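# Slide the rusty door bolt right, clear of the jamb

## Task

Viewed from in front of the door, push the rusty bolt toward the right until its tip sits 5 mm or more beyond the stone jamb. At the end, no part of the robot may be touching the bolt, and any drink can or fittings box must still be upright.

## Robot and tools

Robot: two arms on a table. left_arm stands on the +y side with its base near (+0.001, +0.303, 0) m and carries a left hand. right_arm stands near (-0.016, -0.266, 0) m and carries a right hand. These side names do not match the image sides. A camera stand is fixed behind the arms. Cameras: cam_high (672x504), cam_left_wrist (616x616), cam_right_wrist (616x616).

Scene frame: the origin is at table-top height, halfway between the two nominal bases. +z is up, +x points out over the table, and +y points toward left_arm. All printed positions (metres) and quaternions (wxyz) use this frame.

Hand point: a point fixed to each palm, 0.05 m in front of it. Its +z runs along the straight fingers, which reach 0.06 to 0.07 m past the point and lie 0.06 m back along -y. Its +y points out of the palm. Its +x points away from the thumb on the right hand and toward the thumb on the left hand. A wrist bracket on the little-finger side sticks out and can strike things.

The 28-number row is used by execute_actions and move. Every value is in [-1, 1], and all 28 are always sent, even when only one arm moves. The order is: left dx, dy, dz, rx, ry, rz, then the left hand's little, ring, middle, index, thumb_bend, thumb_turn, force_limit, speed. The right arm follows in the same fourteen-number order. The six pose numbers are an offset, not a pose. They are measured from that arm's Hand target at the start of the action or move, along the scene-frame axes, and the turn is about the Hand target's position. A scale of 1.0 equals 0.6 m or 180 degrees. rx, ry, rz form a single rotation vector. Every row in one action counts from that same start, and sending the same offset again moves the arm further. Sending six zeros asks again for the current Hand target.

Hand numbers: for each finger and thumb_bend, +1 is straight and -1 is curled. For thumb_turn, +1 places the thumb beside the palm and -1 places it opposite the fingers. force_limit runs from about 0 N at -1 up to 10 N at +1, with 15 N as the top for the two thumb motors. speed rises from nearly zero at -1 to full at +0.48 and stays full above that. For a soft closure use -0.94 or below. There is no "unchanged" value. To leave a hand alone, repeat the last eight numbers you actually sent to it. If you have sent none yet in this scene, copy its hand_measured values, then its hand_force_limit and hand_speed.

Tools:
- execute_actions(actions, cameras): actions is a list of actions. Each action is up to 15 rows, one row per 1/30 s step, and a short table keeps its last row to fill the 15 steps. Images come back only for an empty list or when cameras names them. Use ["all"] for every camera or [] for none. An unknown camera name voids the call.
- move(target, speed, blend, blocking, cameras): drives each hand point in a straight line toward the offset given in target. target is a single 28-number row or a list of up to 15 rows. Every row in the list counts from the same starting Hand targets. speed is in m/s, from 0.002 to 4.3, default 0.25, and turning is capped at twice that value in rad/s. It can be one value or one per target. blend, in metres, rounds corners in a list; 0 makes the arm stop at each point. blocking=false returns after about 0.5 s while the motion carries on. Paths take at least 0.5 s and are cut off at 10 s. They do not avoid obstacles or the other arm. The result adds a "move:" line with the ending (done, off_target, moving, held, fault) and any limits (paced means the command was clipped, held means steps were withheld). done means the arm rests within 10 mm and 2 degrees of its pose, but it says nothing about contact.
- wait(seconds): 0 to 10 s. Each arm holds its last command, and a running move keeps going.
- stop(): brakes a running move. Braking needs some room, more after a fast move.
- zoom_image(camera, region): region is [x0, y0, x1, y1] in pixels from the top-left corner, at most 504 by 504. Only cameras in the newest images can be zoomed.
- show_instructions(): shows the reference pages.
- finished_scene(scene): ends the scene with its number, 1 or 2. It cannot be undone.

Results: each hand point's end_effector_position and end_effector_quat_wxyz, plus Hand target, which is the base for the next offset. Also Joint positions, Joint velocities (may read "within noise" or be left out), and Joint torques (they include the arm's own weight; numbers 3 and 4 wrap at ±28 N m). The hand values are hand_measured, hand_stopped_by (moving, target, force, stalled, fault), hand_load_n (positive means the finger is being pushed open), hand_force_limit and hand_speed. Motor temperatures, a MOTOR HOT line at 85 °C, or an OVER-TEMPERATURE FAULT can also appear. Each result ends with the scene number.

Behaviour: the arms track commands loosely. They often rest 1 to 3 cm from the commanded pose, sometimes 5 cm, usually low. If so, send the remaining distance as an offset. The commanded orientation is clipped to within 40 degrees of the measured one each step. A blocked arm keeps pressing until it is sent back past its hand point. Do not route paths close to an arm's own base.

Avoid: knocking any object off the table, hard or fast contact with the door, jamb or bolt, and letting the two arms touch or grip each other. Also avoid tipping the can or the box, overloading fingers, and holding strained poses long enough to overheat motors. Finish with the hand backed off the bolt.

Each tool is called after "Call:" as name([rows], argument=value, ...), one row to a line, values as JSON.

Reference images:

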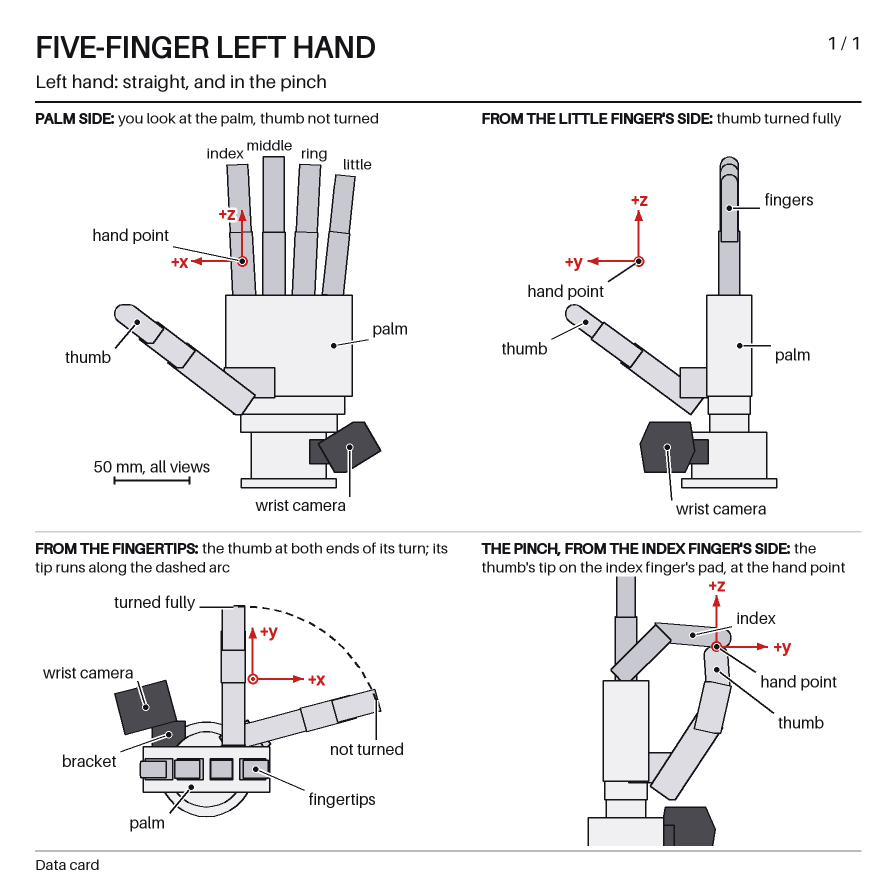

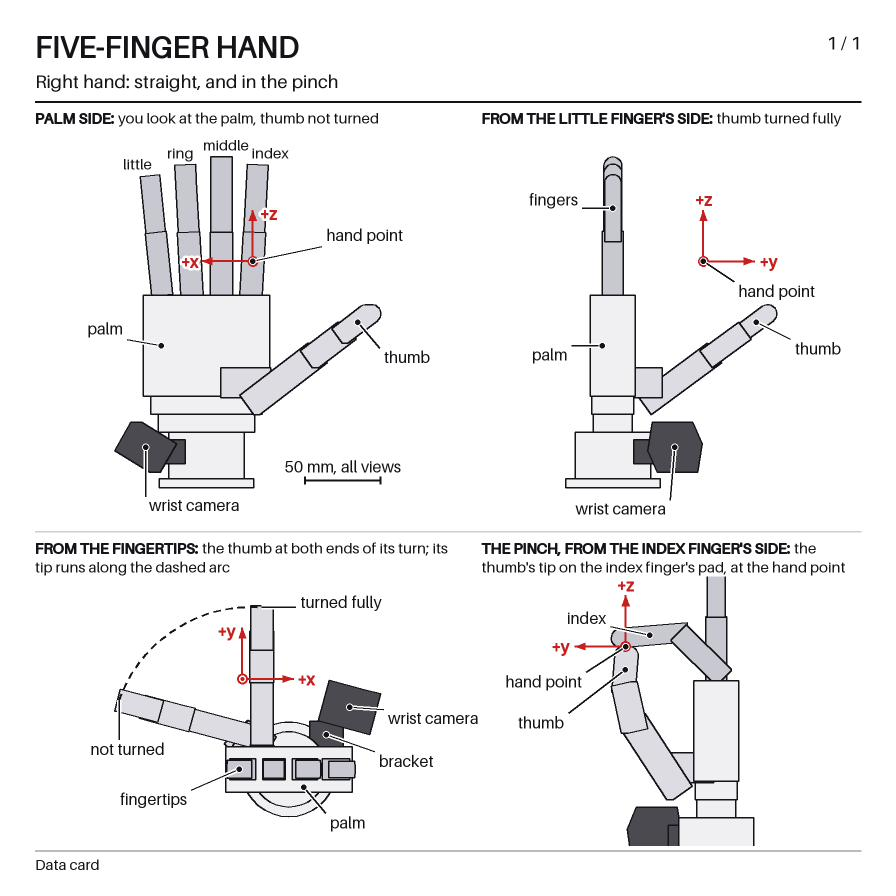

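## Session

Call:
execute_actions(actions=[])

Call:
zoom_image(camera="cam_high", region=[40, 80, 240, 280])

Scene clock: 0.00 s.
left_arm: end_effector_position=(+0.4623, -0.3315, +0.2017) hand_measured=(+1.000, +1.000, +1.000, +1.000, +1.000, +1.000) hand_load_n=(+0.0, +0.0, +0.0, +0.0, +0.0, +0.0) hand_stopped_by=(target, target, target, target, target, target) hand_force_limit=0.00 hand_speed=-0.80 end_effector_quat_wxyz=(+0.391, -0.096, +0.646, -0.648) | right_arm: end_effector_position=(-0.0005, -0.4634, +0.1552) hand_measured=(+1.000, +1.000, +1.000, +1.000, +1.000, +1.000) hand_load_n=(+0.0, +0.0, +0.0, +0.0, +0.0, +0.0) hand_stopped_by=(target, target, target, target, target, target) hand_force_limit=0.00 hand_speed=-0.80 end_effector_quat_wxyz=(+0.044, +0.636, -0.699, +0.324)
Joint positions: left_arm=[-0.994 1.904 1.234 0.817 -0.074 0.406] | right_arm=[-1.572 0.434 0.585 -1.152 -0.369 -1.387]
Joint velocities: within noise
Joint torques (N m): no reading
Motor temperatures (°C): left_arm=[24 29 28 24 27 25] | right_arm=[28 25 28 27 27 27]
Heat: left arm: hottest shoulder 29 °C; right arm: hottest waist 28 °C.
Hand target: left_arm +0.4615, -0.3402, +0.2179; +0.394, -0.090, +0.634, -0.659 | right_arm +0.0016, -0.4727, +0.1723; -0.054, -0.639, +0.688, -0.339

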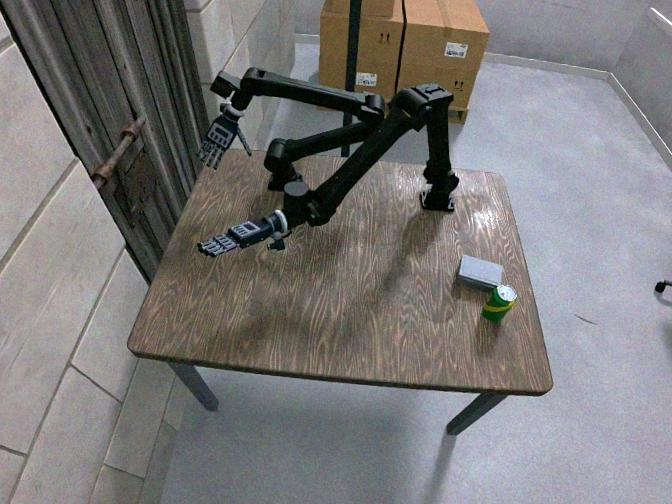

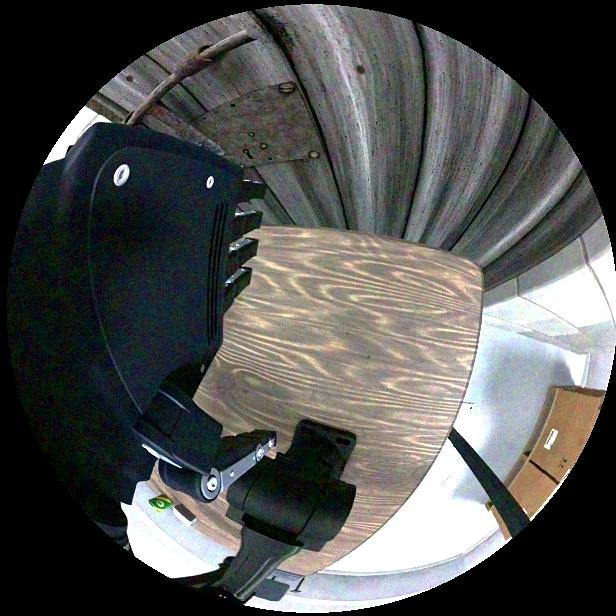

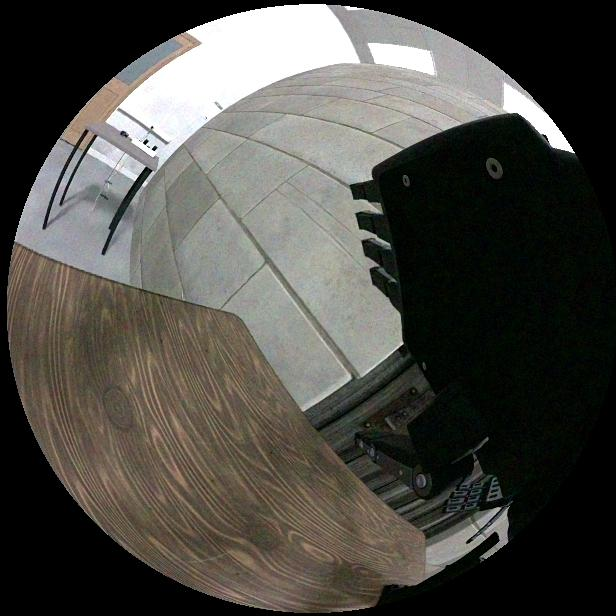

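Scaled by 2.520 from the camera's 672x504 image, which has a finer 960x720 frame.

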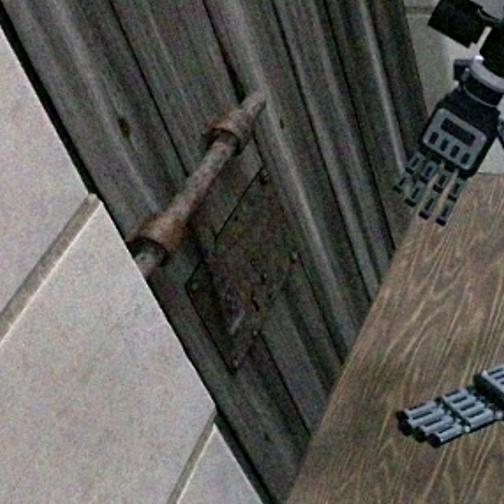

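Call:
move([
  [0.167,0.25,0.083,0,0,0,1,1,1,1,1,1,0,-0.8,0.197,-0.079,0.213,-0.3124,0.1116,-0.0789,1,1,1,1,1,1,0,-0.8],
  [0.317,0.517,0.033,0,0,0,1,1,1,1,1,1,0,-0.8,0.547,0.005,0.213,-0.3124,0.1116,-0.0789,1,1,1,1,1,1,0,-0.8],
], speed=0.3, blend=0.03, cameras=["cam_high","cam_left_wrist"])

Call:
zoom_image(camera="cam_left_wrist", region=[220, 180, 440, 400])

Scene clock: 24.73 s.
left_arm: end_effector_position=(+0.6470, -0.0221, +0.2246) hand_measured=(+1.000, +1.000, +1.000, +1.000, +1.000, +1.000) hand_load_n=(+0.0, +0.0, +0.0, +0.0, +0.0, -0.5) hand_stopped_by=(target, target, target, target, target, target) hand_force_limit=0.00 hand_speed=-0.80 end_effector_quat_wxyz=(+0.385, -0.103, +0.648, -0.649) | right_arm: end_effector_position=(+0.3190, -0.4677, +0.2763) hand_measured=(+1.000, +1.000, +1.000, +1.000, +1.000, +1.000) hand_load_n=(+0.0, +0.0, +0.0, +0.0, +0.0, +0.0) hand_stopped_by=(target, target, target, target, target, target) hand_force_limit=0.00 hand_speed=-0.80 end_effector_quat_wxyz=(+0.517, +0.528, -0.476, +0.477)
Joint positions: left_arm=[-0.347 1.793 1.139 0.819 0.566 0.289] | right_arm=[0.001 1.316 0.81 0.158 1.54 -1.313]
Joint torques (N m): left_arm=[-1.85 -18.43 9.81 3.56 -0.09 -0.04] | right_arm=[-0.09 -9.88 12.38 1.88 0.51 -0.06]
Motor temperatures (°C): left_arm=[24 31 30 24 27 25] | right_arm=[28 25 34 27 27 27]
Heat: left arm: hottest shoulder 31 °C; right arm: hottest elbow 34 °C.
Hand target: left_arm +0.6517, -0.0300, +0.2377; +0.394, -0.090, +0.634, -0.659 | right_arm +0.3298, -0.4697, +0.3001; +0.500, +0.500, -0.500, +0.500
Off the commanded pose: left_arm 0.016 m, 3 deg | right_arm 0.026 m, 5 deg.
move: off_target (left_arm, right_arm)
Images, in order (width x height): cam_high 672x504, cam_left_wrist 616x616.

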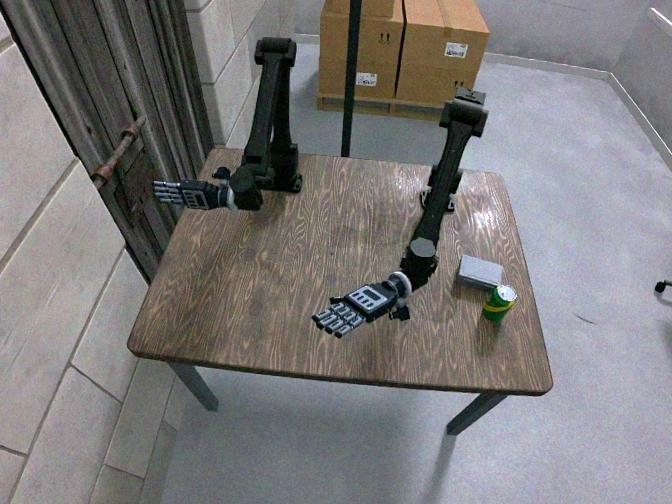

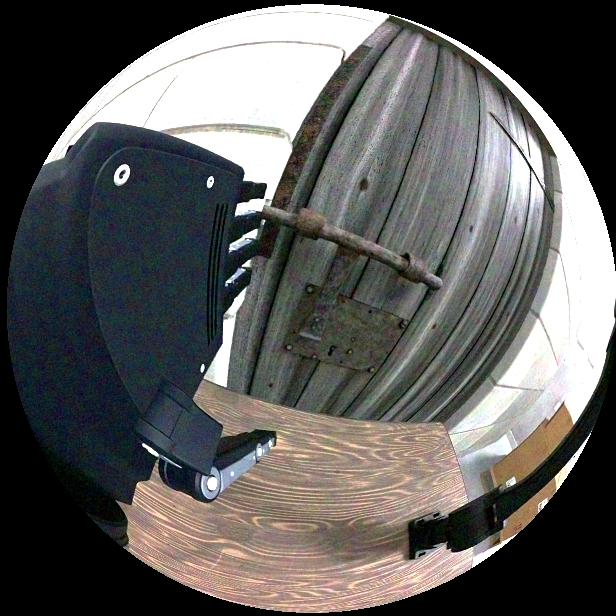

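Scaled by 2.291 from the camera's 616x616 image, which has a finer 880x880 frame.

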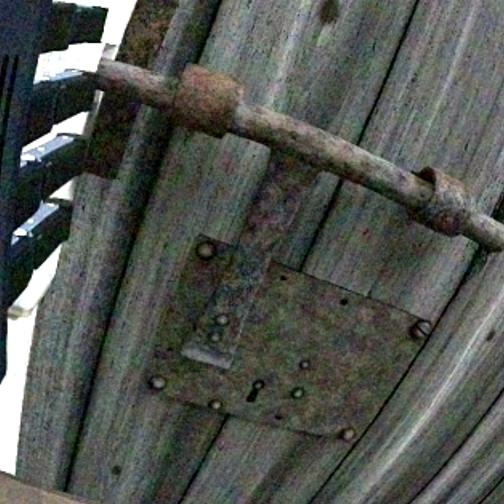

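Call:
move([
  [0,0,0,0,0,0,1,1,1,1,1,1,0,-0.8,-0.017,-0.083,-0.167,0,0,-0.111,1,1,1,1,1,1,0,-0.8],
  [0,0,0,0,0,0,1,1,1,1,1,1,0,-0.8,-0.041,-0.225,-0.185,0,0,-0.111,1,1,1,1,1,1,0,-0.8],
], speed=[0.25, 0.12], blend=0.02, cameras=["cam_high","cam_left_wrist"])

Call:
zoom_image(camera="cam_left_wrist", region=[200, 80, 420, 300])

Scene clock: 48.30 s.
left_arm: end_effector_position=(+0.6470, -0.0221, +0.2246) hand_measured=(+1.000, +1.000, +1.000, +1.000, +1.000, +1.000) hand_load_n=(+0.0, +0.0, +0.0, +0.0, +0.0, -0.5) hand_stopped_by=(target, target, target, target, target, target) hand_force_limit=0.00 hand_speed=-0.80 end_effector_quat_wxyz=(+0.385, -0.103, +0.648, -0.649) | right_arm: end_effector_position=(+0.2845, -0.5991, +0.1749) hand_measured=(+1.000, +1.000, +1.000, +1.000, +1.000, +1.000) hand_load_n=(+0.0, +0.0, +0.0, +0.0, +0.0, +0.0) hand_stopped_by=(target, target, target, target, target, target) hand_force_limit=0.00 hand_speed=-0.80 end_effector_quat_wxyz=(+0.591, +0.422, -0.573, +0.381)
Joint positions: left_arm=[-0.347 1.793 1.139 0.819 0.566 0.289] | right_arm=[-0.367 1.65 0.89 0.27 1.544 -1.143]
Joint torques (N m): left_arm=[-2.2 -18.37 9.87 3.62 -0.08 -0.05] | right_arm=[-0.09 -12.51 11 1.83 0.3 -0.15]
Heat: left arm: hottest shoulder 31 °C; right arm: hottest elbow 36 °C.
Hand target: left_arm +0.6517, -0.0300, +0.2377; +0.394, -0.090, +0.634, -0.659 | right_arm +0.3052, -0.6047, +0.1891; +0.580, +0.406, -0.579, +0.405
Off the commanded pose: left_arm 0.016 m, 3 deg | right_arm 0.026 m, 4 deg.
move: off_target (left_arm, right_arm)
Images, in order (width x height): cam_high 672x504, cam_left_wrist 616x616.

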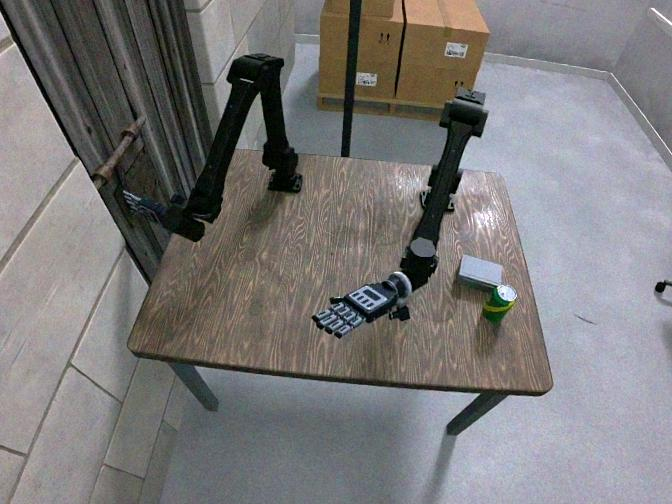

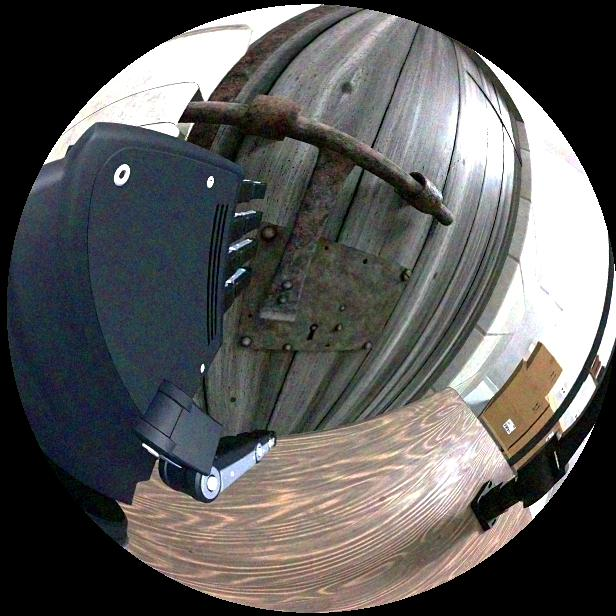

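Scaled by 2.291 from the camera's 616x616 image, which has a finer 880x880 frame.

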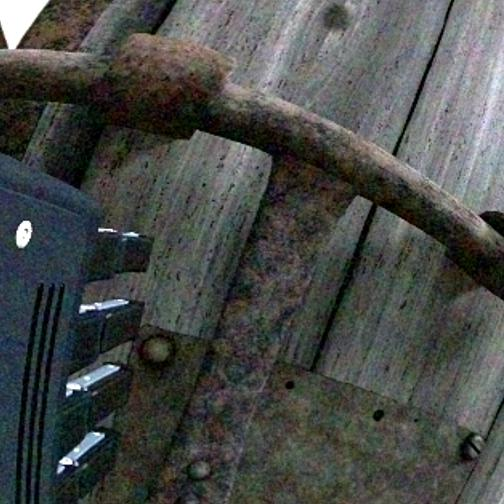

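Call:
move([
  [0,0,0,0,0,0,1,1,1,1,1,1,0,-0.8,-0.036,0,-0.009,0,0,0,1,1,1,1,1,1,0,-0.8],
  [0,0,0,0,0,0,1,1,1,1,1,1,0,-0.8,-0.036,-0.067,-0.009,0,0,0,1,1,1,1,1,1,0,-0.8],
], speed=[0.12, 0.06], cameras=["cam_left_wrist"])

Call:
zoom_image(camera="cam_left_wrist", region=[200, 80, 420, 300])

Scene clock: 67.13 s.
left_arm: end_effector_position=(+0.6470, -0.0221, +0.2246) hand_measured=(+1.000, +1.000, +1.000, +1.000, +1.000, +1.000) hand_load_n=(+0.0, +0.0, +0.0, +0.0, +0.0, -0.5) hand_stopped_by=(target, target, target, target, target, target) hand_force_limit=0.00 hand_speed=-0.80 end_effector_quat_wxyz=(+0.385, -0.103, +0.648, -0.649) | right_arm: end_effector_position=(+0.2850, -0.6388, +0.1820) hand_measured=(+1.000, +1.000, +1.000, +1.000, +1.000, +1.000) hand_load_n=(+0.0, +0.0, -0.5, +0.0, +0.0, +0.0) hand_stopped_by=(target, target, target, target, target, target) hand_force_limit=0.00 hand_speed=-0.80 end_effector_quat_wxyz=(+0.575, +0.413, -0.579, +0.405)
Joint positions: left_arm=[-0.347 1.793 1.139 0.819 0.566 0.289] | right_arm=[-0.443 1.69 0.882 0.71 1.448 -1.479]
Joint torques (N m): left_arm=[-2.02 -18.84 9.76 3.56 -0.09 -0.06] | right_arm=[-0.67 -12.69 7.45 1.99 0.01 -0.29]
Heat: left arm: hottest elbow 32 °C; right arm: hottest elbow 36 °C.
Hand target: left_arm +0.6517, -0.0300, +0.2377; +0.394, -0.090, +0.634, -0.659 | right_arm +0.2836, -0.6449, +0.1837; +0.580, +0.406, -0.579, +0.405
Off the commanded pose: left_arm 0.016 m, 3 deg | right_arm 0.006 m, 1 deg.
move: off_target (left_arm)
Images, in order (width x height): cam_left_wrist 616x616.

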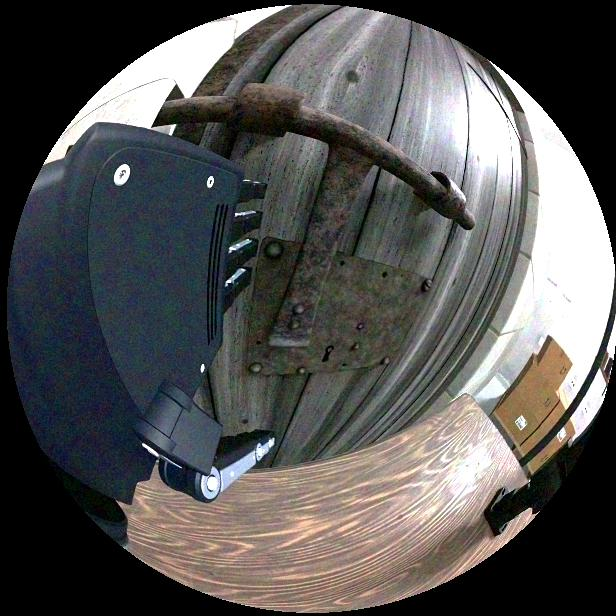

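Scaled by 2.291 from the camera's 616x616 image, which has a finer 880x880 frame.

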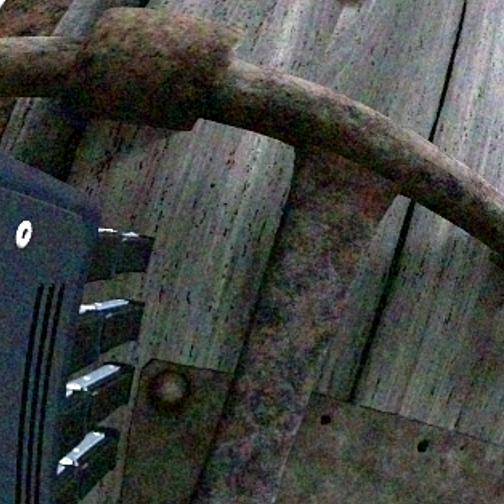

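Call:
move([
  [0,0,0,0,0,0,1,1,1,1,1,1,0,-0.8,0,0.025,-0.02,0,0,0,1,1,1,1,1,1,0,-0.8],
  [0,0,0,0,0,0,1,1,1,1,1,1,0,-0.8,-0.037,0.022,-0.02,0,0,0,1,1,1,1,1,1,0,-0.8],
], speed=[0.12, 0.06], cameras=["cam_left_wrist"])

Call:
zoom_image(camera="cam_left_wrist", region=[200, 80, 420, 300])

Scene clock: 77.77 s.
left_arm: end_effector_position=(+0.6470, -0.0221, +0.2246) hand_measured=(+1.000, +1.000, +1.000, +1.000, +1.000, +1.000) hand_load_n=(+0.0, +0.0, +0.0, +0.0, +0.0, +0.0) hand_stopped_by=(target, target, target, target, target, target) hand_force_limit=0.00 hand_speed=-0.80 end_effector_quat_wxyz=(+0.385, -0.103, +0.648, -0.649) | right_arm: end_effector_position=(+0.2666, -0.6292, +0.1622) hand_measured=(+1.000, +1.000, +1.000, +1.000, +1.000, +1.000) hand_load_n=(+0.0, +0.0, +0.0, +0.0, +0.0, +0.5) hand_stopped_by=(target, target, target, target, target, target) hand_force_limit=0.00 hand_speed=-0.80 end_effector_quat_wxyz=(+0.579, +0.416, -0.575, +0.401)
Joint positions: left_arm=[-0.347 1.793 1.139 0.819 0.566 0.289] | right_arm=[-0.441 1.704 0.807 0.831 1.449 -1.526]
Joint torques (N m): left_arm=[-1.96 -18.55 9.69 3.6 -0.1 -0.02] | right_arm=[-0.67 -14.74 5.97 1.95 0 -0.29]
Heat: left arm: hottest elbow 32 °C; right arm: hottest elbow 35 °C.
Hand target: left_arm +0.6517, -0.0300, +0.2377; +0.394, -0.090, +0.634, -0.659 | right_arm +0.2614, -0.6317, +0.1717; +0.580, +0.406, -0.579, +0.405
Off the commanded pose: left_arm 0.016 m, 3 deg | right_arm 0.011 m, 1 deg.
move: off_target (left_arm, right_arm)
Images, in order (width x height): cam_left_wrist 616x616.

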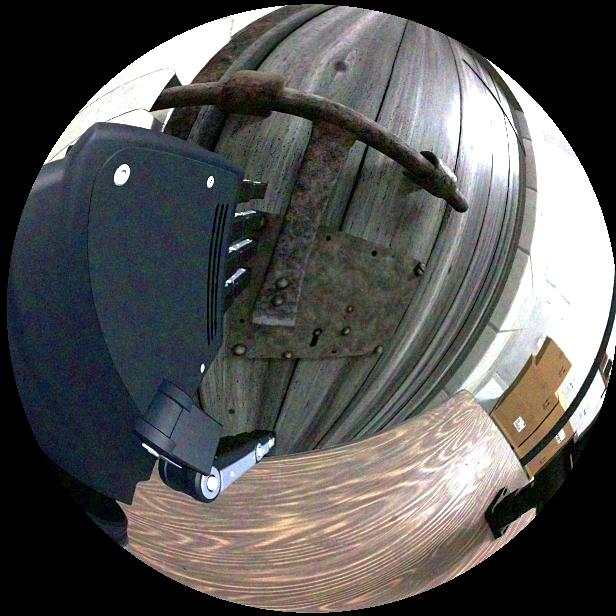

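Scaled by 2.291 from the camera's 616x616 image, which has a finer 880x880 frame.

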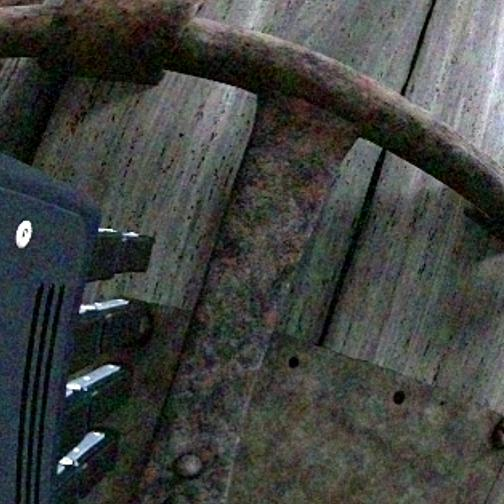

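Call:
move([
  [0,0,0,0,0,0,1,1,1,1,1,1,0,-0.8,-0.015,0,0.018,0,0,0,1,1,1,1,1,1,0,-0.8],
  [0,0,0,0,0,0,1,1,1,1,1,1,0,-0.8,-0.015,-0.03,0.018,0,0,0,1,1,1,1,1,1,0,-0.8],
], speed=[0.06, 0.06], cameras=["cam_left_wrist"])

Call:
zoom_image(camera="cam_left_wrist", region=[200, 80, 420, 300])

Scene clock: 82.57 s.
left_arm: end_effector_position=(+0.6470, -0.0221, +0.2246) hand_measured=(+1.000, +1.000, +1.000, +1.000, +1.000, +1.000) hand_load_n=(+0.0, +0.0, +0.0, +0.0, +0.0, -0.5) hand_stopped_by=(target, target, target, target, target, target) hand_force_limit=0.00 hand_speed=-0.80 end_effector_quat_wxyz=(+0.385, -0.103, +0.648, -0.649) | right_arm: end_effector_position=(+0.2541, -0.6365, +0.1752) hand_measured=(+1.000, +1.000, +1.000, +1.000, +1.000, +1.000) hand_load_n=(+0.0, +0.0, -3.5, +0.0, +0.0, +0.0) hand_stopped_by=(target, target, target, target, target, target) hand_force_limit=0.00 hand_speed=-0.80 end_effector_quat_wxyz=(+0.578, +0.411, -0.578, +0.403)
Joint positions: left_arm=[-0.347 1.793 1.139 0.819 0.566 0.289] | right_arm=[-0.469 1.663 0.793 0.831 1.428 -1.542]
Joint torques (N m): left_arm=[-1.9 -18.84 9.73 3.67 -0.12 -0.06] | right_arm=[-1.55 -12.57 7.77 1.35 -0.52 -0.29]
Heat: left arm: hottest elbow 32 °C; right arm: hottest elbow 35 °C.
Hand target: left_arm +0.6517, -0.0300, +0.2377; +0.394, -0.090, +0.634, -0.659 | right_arm +0.2524, -0.6497, +0.1825; +0.580, +0.406, -0.579, +0.405
Off the commanded pose: left_arm 0.016 m, 3 deg | right_arm 0.015 m, 1 deg.
move: off_target (left_arm, right_arm)
Images, in order (width x height): cam_left_wrist 616x616.

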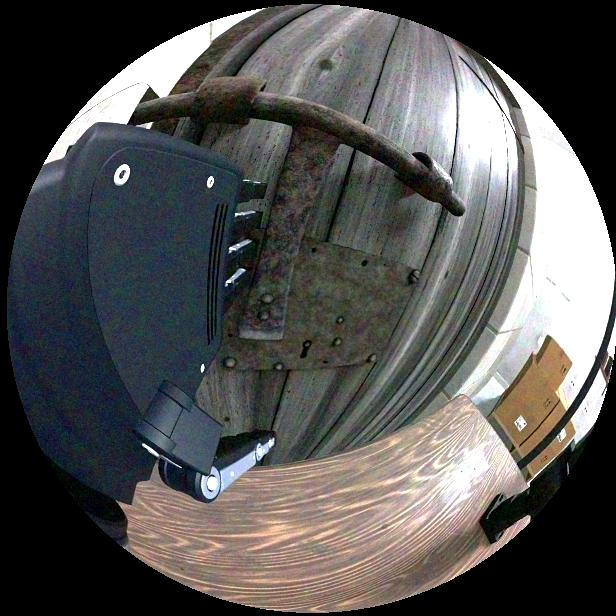

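Scaled by 2.291 from the camera's 616x616 image, which has a finer 880x880 frame.

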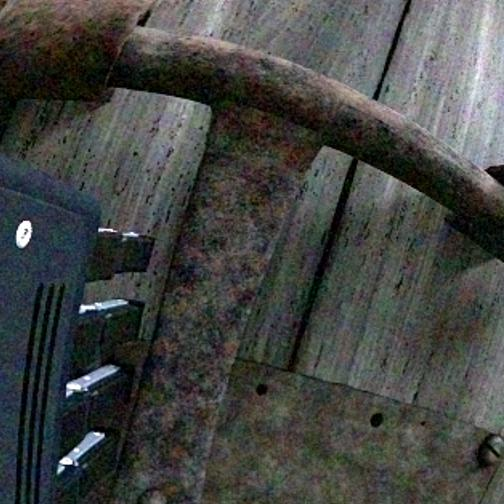

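Call:
move(target=[0,0,0,0,0,0,1,1,1,1,1,1,0,-0.8,-0.09,0.003,0,0,0,0,1,1,1,1,1,1,0,-0.8], speed=0.05, cameras=["cam_left_wrist","cam_high"])

Scene clock: 93.27 s.
left_arm: end_effector_position=(+0.6470, -0.0221, +0.2246) hand_measured=(+1.000, +1.000, +1.000, +1.000, +1.000, +1.000) hand_load_n=(+0.0, +0.0, +0.0, +0.0, +0.0, -0.5) hand_stopped_by=(target, target, target, target, target, target) hand_force_limit=0.00 hand_speed=-0.80 end_effector_quat_wxyz=(+0.385, -0.103, +0.648, -0.649) | right_arm: end_effector_position=(+0.2424, -0.6392, +0.1748) hand_measured=(+1.000, +1.000, +1.000, +1.000, +1.000, +1.000) hand_load_n=(+0.0, +0.0, +0.0, +1.5, +0.5, +0.0) hand_stopped_by=(target, target, target, target, target, target) hand_force_limit=0.00 hand_speed=-0.80 end_effector_quat_wxyz=(+0.554, +0.440, -0.557, +0.435)
Joint positions: left_arm=[-0.347 1.793 1.139 0.819 0.566 0.289] | right_arm=[-0.482 1.598 0.706 0.859 1.306 -1.542]
Joint torques (N m): left_arm=[-1.55 -18.55 9.85 3.66 -0.09 -0.04] | right_arm=[-4.42 -14.04 4.41 1.87 1.47 -0.31]
Heat: left arm: hottest elbow 32 °C; right arm: hottest elbow 35 °C.
Hand target: left_arm +0.6517, -0.0300, +0.2377; +0.394, -0.090, +0.634, -0.659 | right_arm +0.1984, -0.6479, +0.1825; +0.580, +0.406, -0.579, +0.405
Off the commanded pose: left_arm 0.016 m, 3 deg | right_arm 0.046 m, 6 deg.
move: off_target (left_arm, right_arm)
Images, in order (width x height): cam_high 672x504, cam_left_wrist 616x616.

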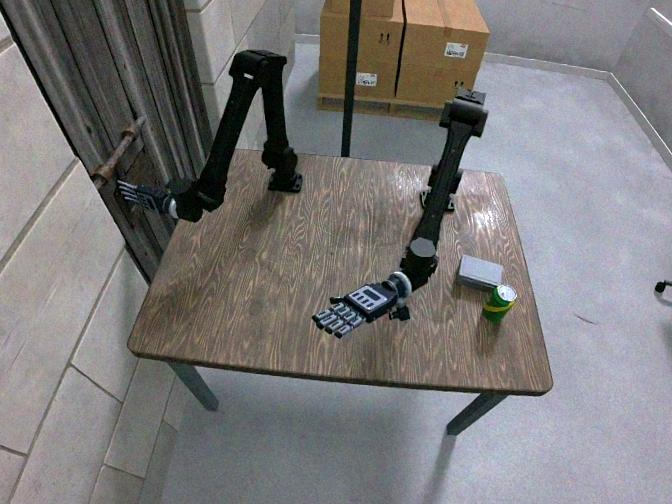

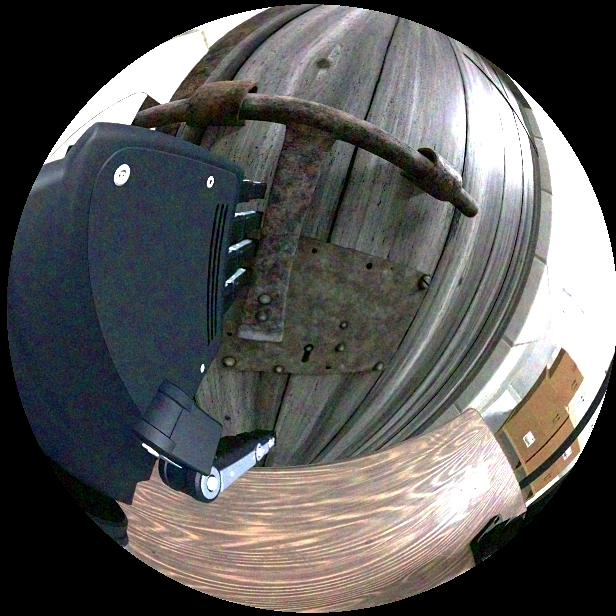

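Call:
move(target=[0,0,0,0,0,0,1,1,1,1,1,1,0,-0.8,-0.045,0.000,0,0,0,0,1,1,1,1,1,1,0,-0.8], speed=0.05, cameras=["cam_left_wrist"])

Call:
move(target=[0,0,0,0,0,0,1,1,1,1,1,1,0,-0.8,-0.05,-0.003,0,0,0,0,1,1,1,1,1,1,0,-0.8], speed=0.05, cameras=["cam_left_wrist"])

Scene clock: 97.27 s.
left_arm: end_effector_position=(+0.6470, -0.0221, +0.2246) hand_measured=(+1.000, +1.000, +1.000, +1.000, +1.000, +1.000) hand_load_n=(+0.0, +0.0, +0.0, +0.0, +0.0, +0.0) hand_stopped_by=(target, target, target, target, target, target) hand_force_limit=0.00 hand_speed=-0.80 end_effector_quat_wxyz=(+0.385, -0.103, +0.648, -0.649) | right_arm: end_effector_position=(+0.2371, -0.6383, +0.1740) hand_measured=(+1.000, +1.000, +1.000, +1.000, +1.000, +1.000) hand_load_n=(+0.0, +0.5, +0.0, +2.0, +0.0, +0.0) hand_stopped_by=(target, target, target, target, target, target) hand_force_limit=0.00 hand_speed=-0.80 end_effector_quat_wxyz=(+0.539, +0.453, -0.547, +0.452)
Joint positions: left_arm=[-0.347 1.793 1.139 0.819 0.566 0.289] | right_arm=[-0.487 1.563 0.66 0.871 1.247 -1.534]
Joint torques (N m): left_arm=[-1.85 -18.26 9.72 3.71 -0.08 -0.03] | right_arm=[-6.18 -14.33 3.44 1.81 2.47 -0.34]
Heat: left arm: hottest elbow 32 °C; right arm: hottest elbow 34 °C.
Hand target: left_arm +0.6517, -0.0300, +0.2377; +0.394, -0.090, +0.634, -0.659 | right_arm +0.1714, -0.6479, +0.1825; +0.580, +0.406, -0.579, +0.405
Off the commanded pose: left_arm 0.016 m, 3 deg | right_arm 0.067 m, 10 deg.
move: off_target (left_arm, right_arm)
Images, in order (width x height): cam_left_wrist 616x616.

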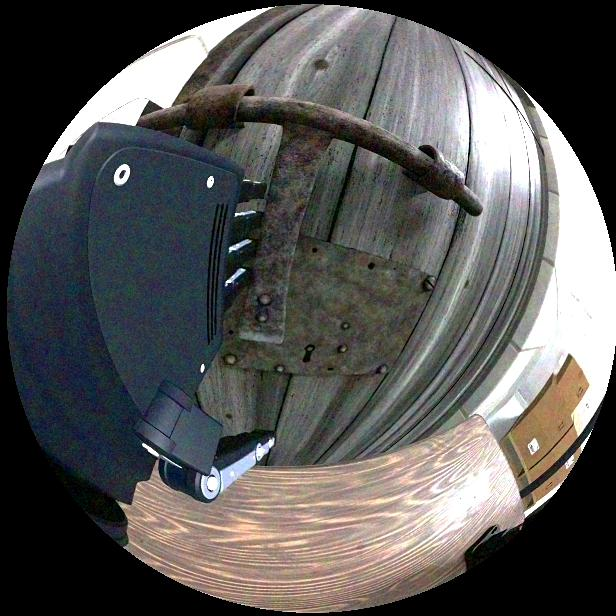

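Scene clock: 98.83 s.
left_arm: end_effector_position=(+0.6470, -0.0221, +0.2246) hand_measured=(+1.000, +1.000, +1.000, +1.000, +1.000, +1.000) hand_load_n=(+0.0, +0.0, +0.0, +0.0, +0.0, +0.0) hand_stopped_by=(target, target, target, target, target, target) hand_force_limit=0.00 hand_speed=-0.80 end_effector_quat_wxyz=(+0.385, -0.103, +0.648, -0.649) | right_arm: end_effector_position=(+0.2089, -0.6420, +0.1747) hand_measured=(+1.000, +1.000, +1.000, +1.000, +1.000, +1.000) hand_load_n=(+0.0, +0.0, +0.0, +2.0, +0.0, +0.0) hand_stopped_by=(target, target, target, target, target, target) hand_force_limit=0.00 hand_speed=-0.80 end_effector_quat_wxyz=(+0.533, +0.454, -0.548, +0.457)
Joint positions: left_arm=[-0.347 1.793 1.139 0.819 0.566 0.289] | right_arm=[-0.533 1.502 0.592 0.875 1.188 -1.523]
Joint torques (N m): left_arm=[-2.02 -18.32 9.69 3.62 -0.1 -0.04] | right_arm=[-6.42 -12.75 3.88 1.85 2.73 -0.44]
Heat: left arm: hottest elbow 32 °C; right arm: hottest elbow 34 °C.
Hand target: left_arm +0.6517, -0.0300, +0.2377; +0.394, -0.090, +0.634, -0.659 | right_arm +0.1414, -0.6497, +0.1825; +0.580, +0.406, -0.579, +0.405
Off the commanded pose: left_arm 0.016 m, 3 deg | right_arm 0.068 m, 10 deg.
move: off_target (left_arm, right_arm)
Images, in order (width x height): cam_left_wrist 616x616.

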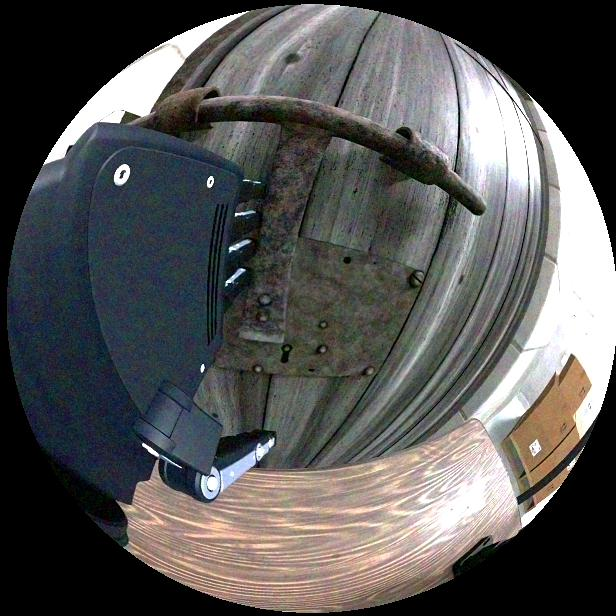

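Call:
move(target=[0,0,0,0,0,0,1,1,1,1,1,1,0,-0.8,-0.045,0,0,0,0,0,1,1,1,1,1,1,0,-0.8], speed=0.05, cameras=["cam_left_wrist"])

Call:
move(target=[0,0,0,0,0,0,1,1,1,1,1,1,0,-0.8,-0.04,0,0,0,0,0,1,1,1,1,1,1,0,-0.8], speed=0.05, cameras=["cam_left_wrist"])

Scene clock: 103.33 s.
left_arm: end_effector_position=(+0.6470, -0.0221, +0.2246) hand_measured=(+1.000, +1.000, +1.000, +1.000, +1.000, +1.000) hand_load_n=(+0.0, +0.0, +0.0, +0.0, +0.0, +0.0) hand_stopped_by=(target, target, target, target, target, target) hand_force_limit=0.00 hand_speed=-0.80 end_effector_quat_wxyz=(+0.385, -0.103, +0.648, -0.649) | right_arm: end_effector_position=(+0.1841, -0.6428, +0.1749) hand_measured=(+1.000, +1.000, +1.000, +1.000, +1.000, +1.000) hand_load_n=(+0.0, +0.0, +0.0, +2.0, +0.0, +0.0) hand_stopped_by=(target, target, target, target, target, target) hand_force_limit=0.00 hand_speed=-0.80 end_effector_quat_wxyz=(+0.531, +0.456, -0.547, +0.460)
Joint positions: left_arm=[-0.347 1.793 1.139 0.819 0.566 0.289] | right_arm=[-0.573 1.448 0.534 0.88 1.141 -1.522]
Joint torques (N m): left_arm=[-1.2 -18.73 9.68 3.58 -0.14 -0.06] | right_arm=[-6.89 -11.75 4.05 1.89 2.83 -0.47]
Motor temperatures (°C): left_arm=[24 31 32 24 27 25] | right_arm=[28 27 34 27 33 27]
Heat: left arm: hottest elbow 32 °C; right arm: hottest elbow 34 °C.
Hand target: left_arm +0.6517, -0.0300, +0.2377; +0.394, -0.090, +0.634, -0.659 | right_arm +0.1144, -0.6497, +0.1825; +0.580, +0.406, -0.579, +0.405
Off the commanded pose: left_arm 0.016 m, 3 deg | right_arm 0.070 m, 11 deg.
move: off_target (left_arm, right_arm)
Images, in order (width x height): cam_left_wrist 616x616.

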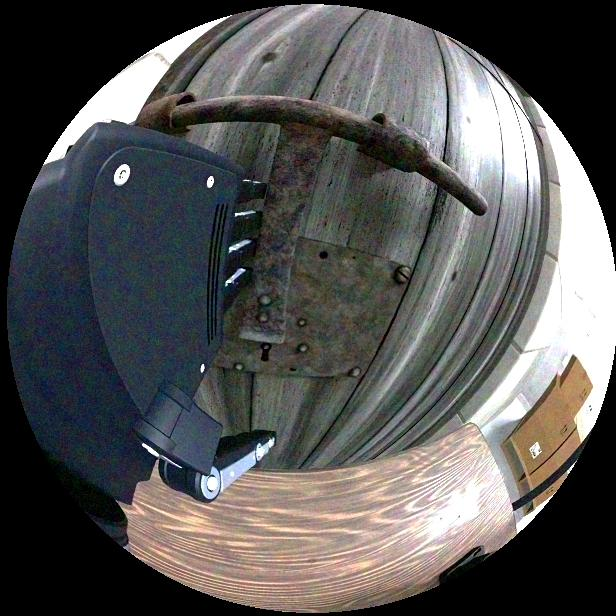

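Scene clock: 104.73 s.
left_arm: end_effector_position=(+0.6470, -0.0221, +0.2246) hand_measured=(+1.000, +1.000, +1.000, +1.000, +1.000, +1.000) hand_load_n=(+0.0, +0.0, +0.0, +0.0, +0.0, -0.5) hand_stopped_by=(target, target, target, target, target, target) hand_force_limit=0.00 hand_speed=-0.80 end_effector_quat_wxyz=(+0.385, -0.103, +0.648, -0.649) | right_arm: end_effector_position=(+0.1622, -0.6431, +0.1747) hand_measured=(+1.000, +1.000, +1.000, +1.000, +1.000, +1.000) hand_load_n=(+0.0, +0.0, +0.0, +2.0, +0.0, +0.0) hand_stopped_by=(target, target, target, target, target, target) hand_force_limit=0.00 hand_speed=-0.80 end_effector_quat_wxyz=(+0.528, +0.458, -0.546, +0.462)
Joint positions: left_arm=[-0.347 1.793 1.139 0.819 0.566 0.289] | right_arm=[-0.611 1.399 0.483 0.882 1.095 -1.52]
Joint torques (N m): left_arm=[-0.97 -18.26 9.83 3.67 -0.11 -0.04] | right_arm=[-7.41 -10.75 4.31 1.89 2.81 -0.49]
Heat: left arm: hottest elbow 32 °C; right arm: hottest elbow 34 °C.
Hand target: left_arm +0.6517, -0.0300, +0.2377; +0.394, -0.090, +0.634, -0.659 | right_arm +0.0904, -0.6497, +0.1825; +0.580, +0.406, -0.579, +0.405
Off the commanded pose: left_arm 0.016 m, 3 deg | right_arm 0.073 m, 11 deg.
move: off_target (left_arm, right_arm)
Images, in order (width x height): cam_left_wrist 616x616.

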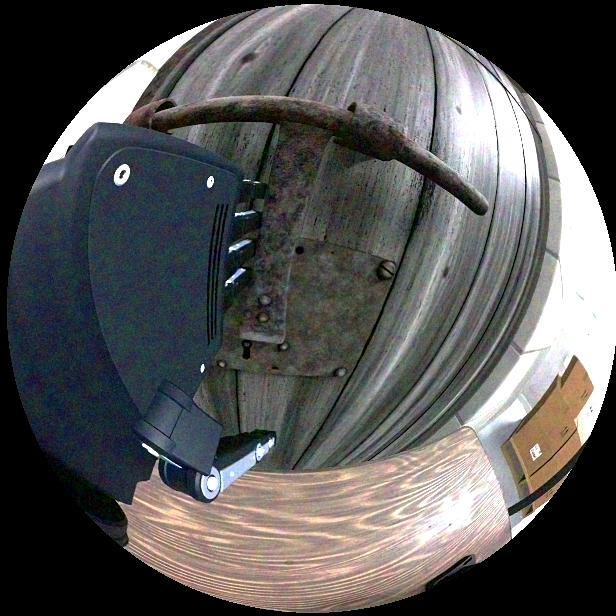

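Call:
move(target=[0,0,0,0,0,0,1,1,1,1,1,1,0,-0.8,-0.035,0,0,0,0,0,1,1,1,1,1,1,0,-0.8], speed=0.04, cameras=["cam_left_wrist","cam_high"])

Call:
zoom_image(camera="cam_left_wrist", region=[120, 60, 420, 360])

Call:
zoom_image(camera="cam_high", region=[60, 90, 180, 210])

Scene clock: 110.23 s.
left_arm: end_effector_position=(+0.6470, -0.0221, +0.2246) hand_measured=(+1.000, +1.000, +1.000, +1.000, +1.000, +1.000) hand_load_n=(+0.0, -0.5, -0.5, -0.5, +0.0, -0.5) hand_stopped_by=(target, target, target, target, target, target) hand_force_limit=0.00 hand_speed=-0.80 end_effector_quat_wxyz=(+0.385, -0.103, +0.648, -0.649) | right_arm: end_effector_position=(+0.1537, -0.6441, +0.1753) hand_measured=(+1.000, +1.000, +1.000, +1.000, +1.000, +1.000) hand_load_n=(+0.0, +0.0, +0.0, +2.5, +0.0, +0.0) hand_stopped_by=(target, target, target, target, target, target) hand_force_limit=0.00 hand_speed=-0.80 end_effector_quat_wxyz=(+0.521, +0.464, -0.541, +0.470)
Joint positions: left_arm=[-0.347 1.793 1.139 0.819 0.566 0.289] | right_arm=[-0.633 1.367 0.454 0.882 1.047 -1.52]
Joint torques (N m): left_arm=[-1.49 -18.49 9.7 3.48 -0.1 -0.04] | right_arm=[-8.53 -10.81 3.81 1.94 3.17 -0.49]
Motor temperatures (°C): left_arm=[24 31 33 24 27 25] | right_arm=[28 27 33 27 38 27]
Heat: left arm: hottest elbow 33 °C; right arm: hottest wrist yaw 38 °C.
Hand target: left_arm +0.6517, -0.0300, +0.2377; +0.394, -0.090, +0.634, -0.659 | right_arm +0.0694, -0.6497, +0.1825; +0.580, +0.406, -0.579, +0.405
Off the commanded pose: left_arm 0.016 m, 3 deg | right_arm 0.085 m, 13 deg.
move: off_target (left_arm, right_arm)
Images, in order (width x height): cam_high 672x504, cam_left_wrist 616x616.

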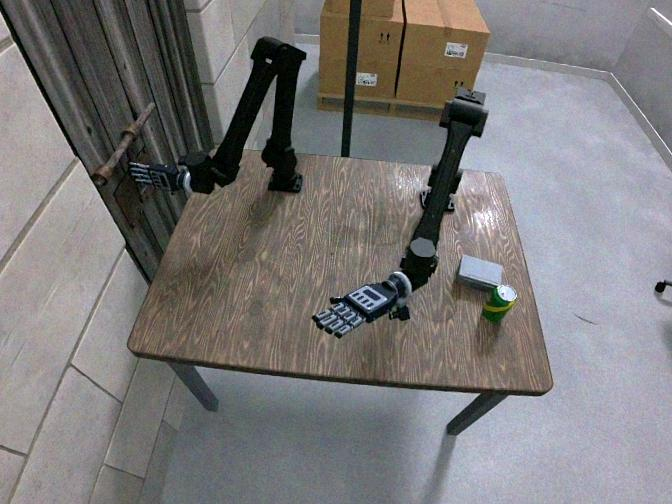

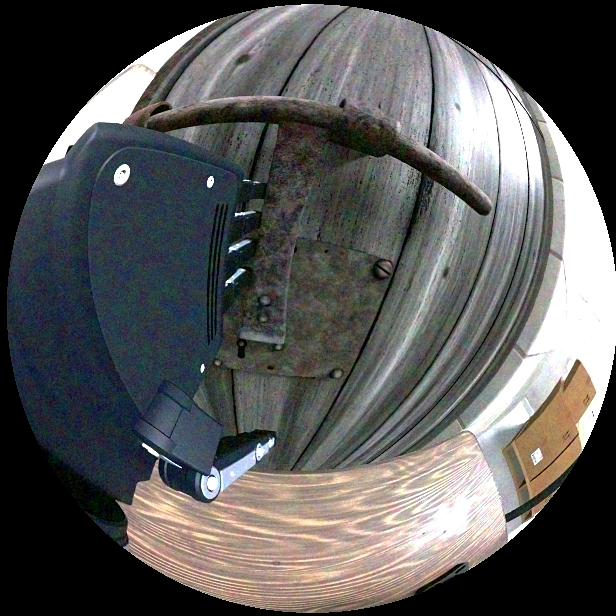

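Scaled by 1.680 from the camera's 616x616 image, which has a finer 880x880 frame.

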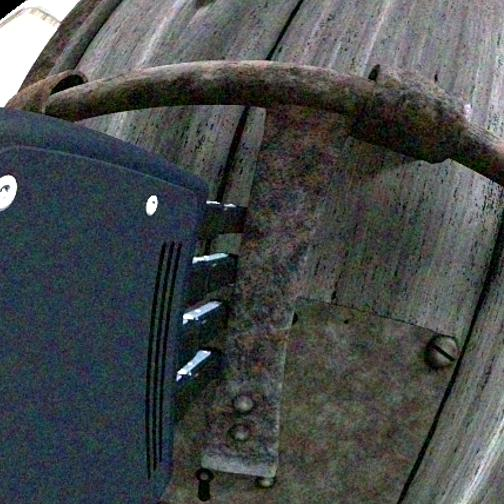

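Scaled by 4.200 from the camera's 672x504 image, which has a finer 960x720 frame.

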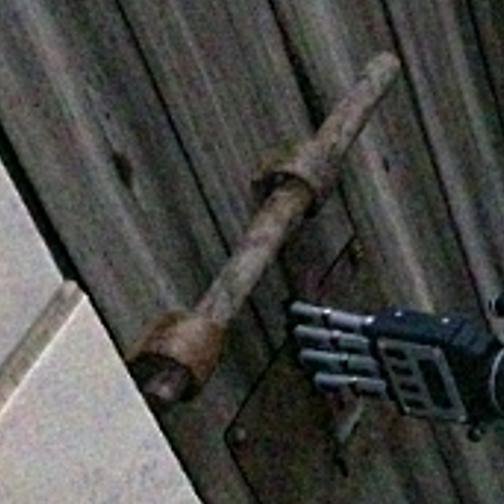

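Call:
move([
  [0,0,0,0,0,0,1,1,1,1,1,1,0,-0.8,0.19,0,0,0,0,0,1,1,1,1,1,1,0,-0.8],
  [0,0,0,0,0,0,1,1,1,1,1,1,0,-0.8,0.20,0.22,0,0,0,0,1,1,1,1,1,1,0,-0.8],
], speed=[0.08,0.1], cameras=["cam_left_wrist","cam_high"])

Scene clock: 116.70 s.
left_arm: end_effector_position=(+0.6470, -0.0221, +0.2246) hand_measured=(+1.000, +1.000, +1.000, +1.000, +1.000, +1.000) hand_load_n=(+0.0, -0.5, +0.0, +0.0, +0.0, +0.0) hand_stopped_by=(target, target, target, target, target, target) hand_force_limit=0.00 hand_speed=-0.80 end_effector_quat_wxyz=(+0.385, -0.103, +0.648, -0.649) | right_arm: end_effector_position=(+0.1933, -0.5192, +0.1789) hand_measured=(+1.000, +1.000, +1.000, +1.000, +1.000, +1.000) hand_load_n=(+0.0, +0.0, +0.0, +0.5, +0.0, +0.0) hand_stopped_by=(target, target, target, target, target, target) hand_force_limit=0.00 hand_speed=-0.80 end_effector_quat_wxyz=(+0.552, +0.444, -0.551, +0.442)
Joint positions: left_arm=[-0.347 1.793 1.139 0.819 0.566 0.289] | right_arm=[-0.223 1.37 0.454 0.882 1.546 -1.54]
Joint torques (N m): left_arm=[-1.85 -18.61 9.78 3.64 -0.09 -0.06] | right_arm=[-0.03 -8.41 5.76 0.76 0.21 -0.13]
Heat: left arm: hottest elbow 33 °C; right arm: hottest wrist yaw 39 °C.
Hand target: left_arm +0.6517, -0.0300, +0.2377; +0.394, -0.090, +0.634, -0.659 | right_arm +0.1894, -0.5177, +0.1825; +0.580, +0.406, -0.579, +0.405
Off the commanded pose: left_arm 0.016 m, 3 deg | right_arm 0.006 m, 8 deg.
joint sent to its limit (right arm) — joint 5 (wrist yaw), upper limit. The joint targets are off in position and orientation.
move: off_target (left_arm, right_arm)
Images, in order (width x height): cam_high 672x504, cam_left_wrist 616x616.

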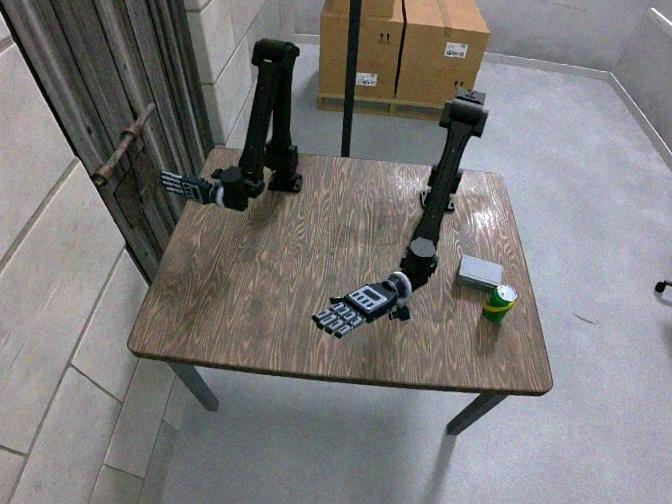

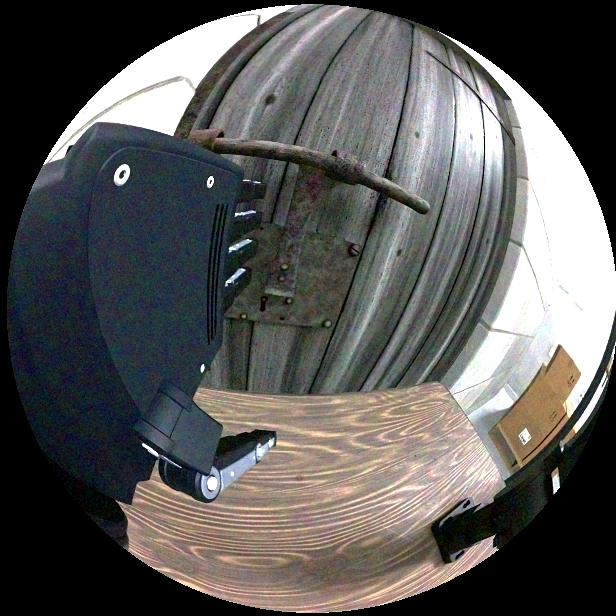

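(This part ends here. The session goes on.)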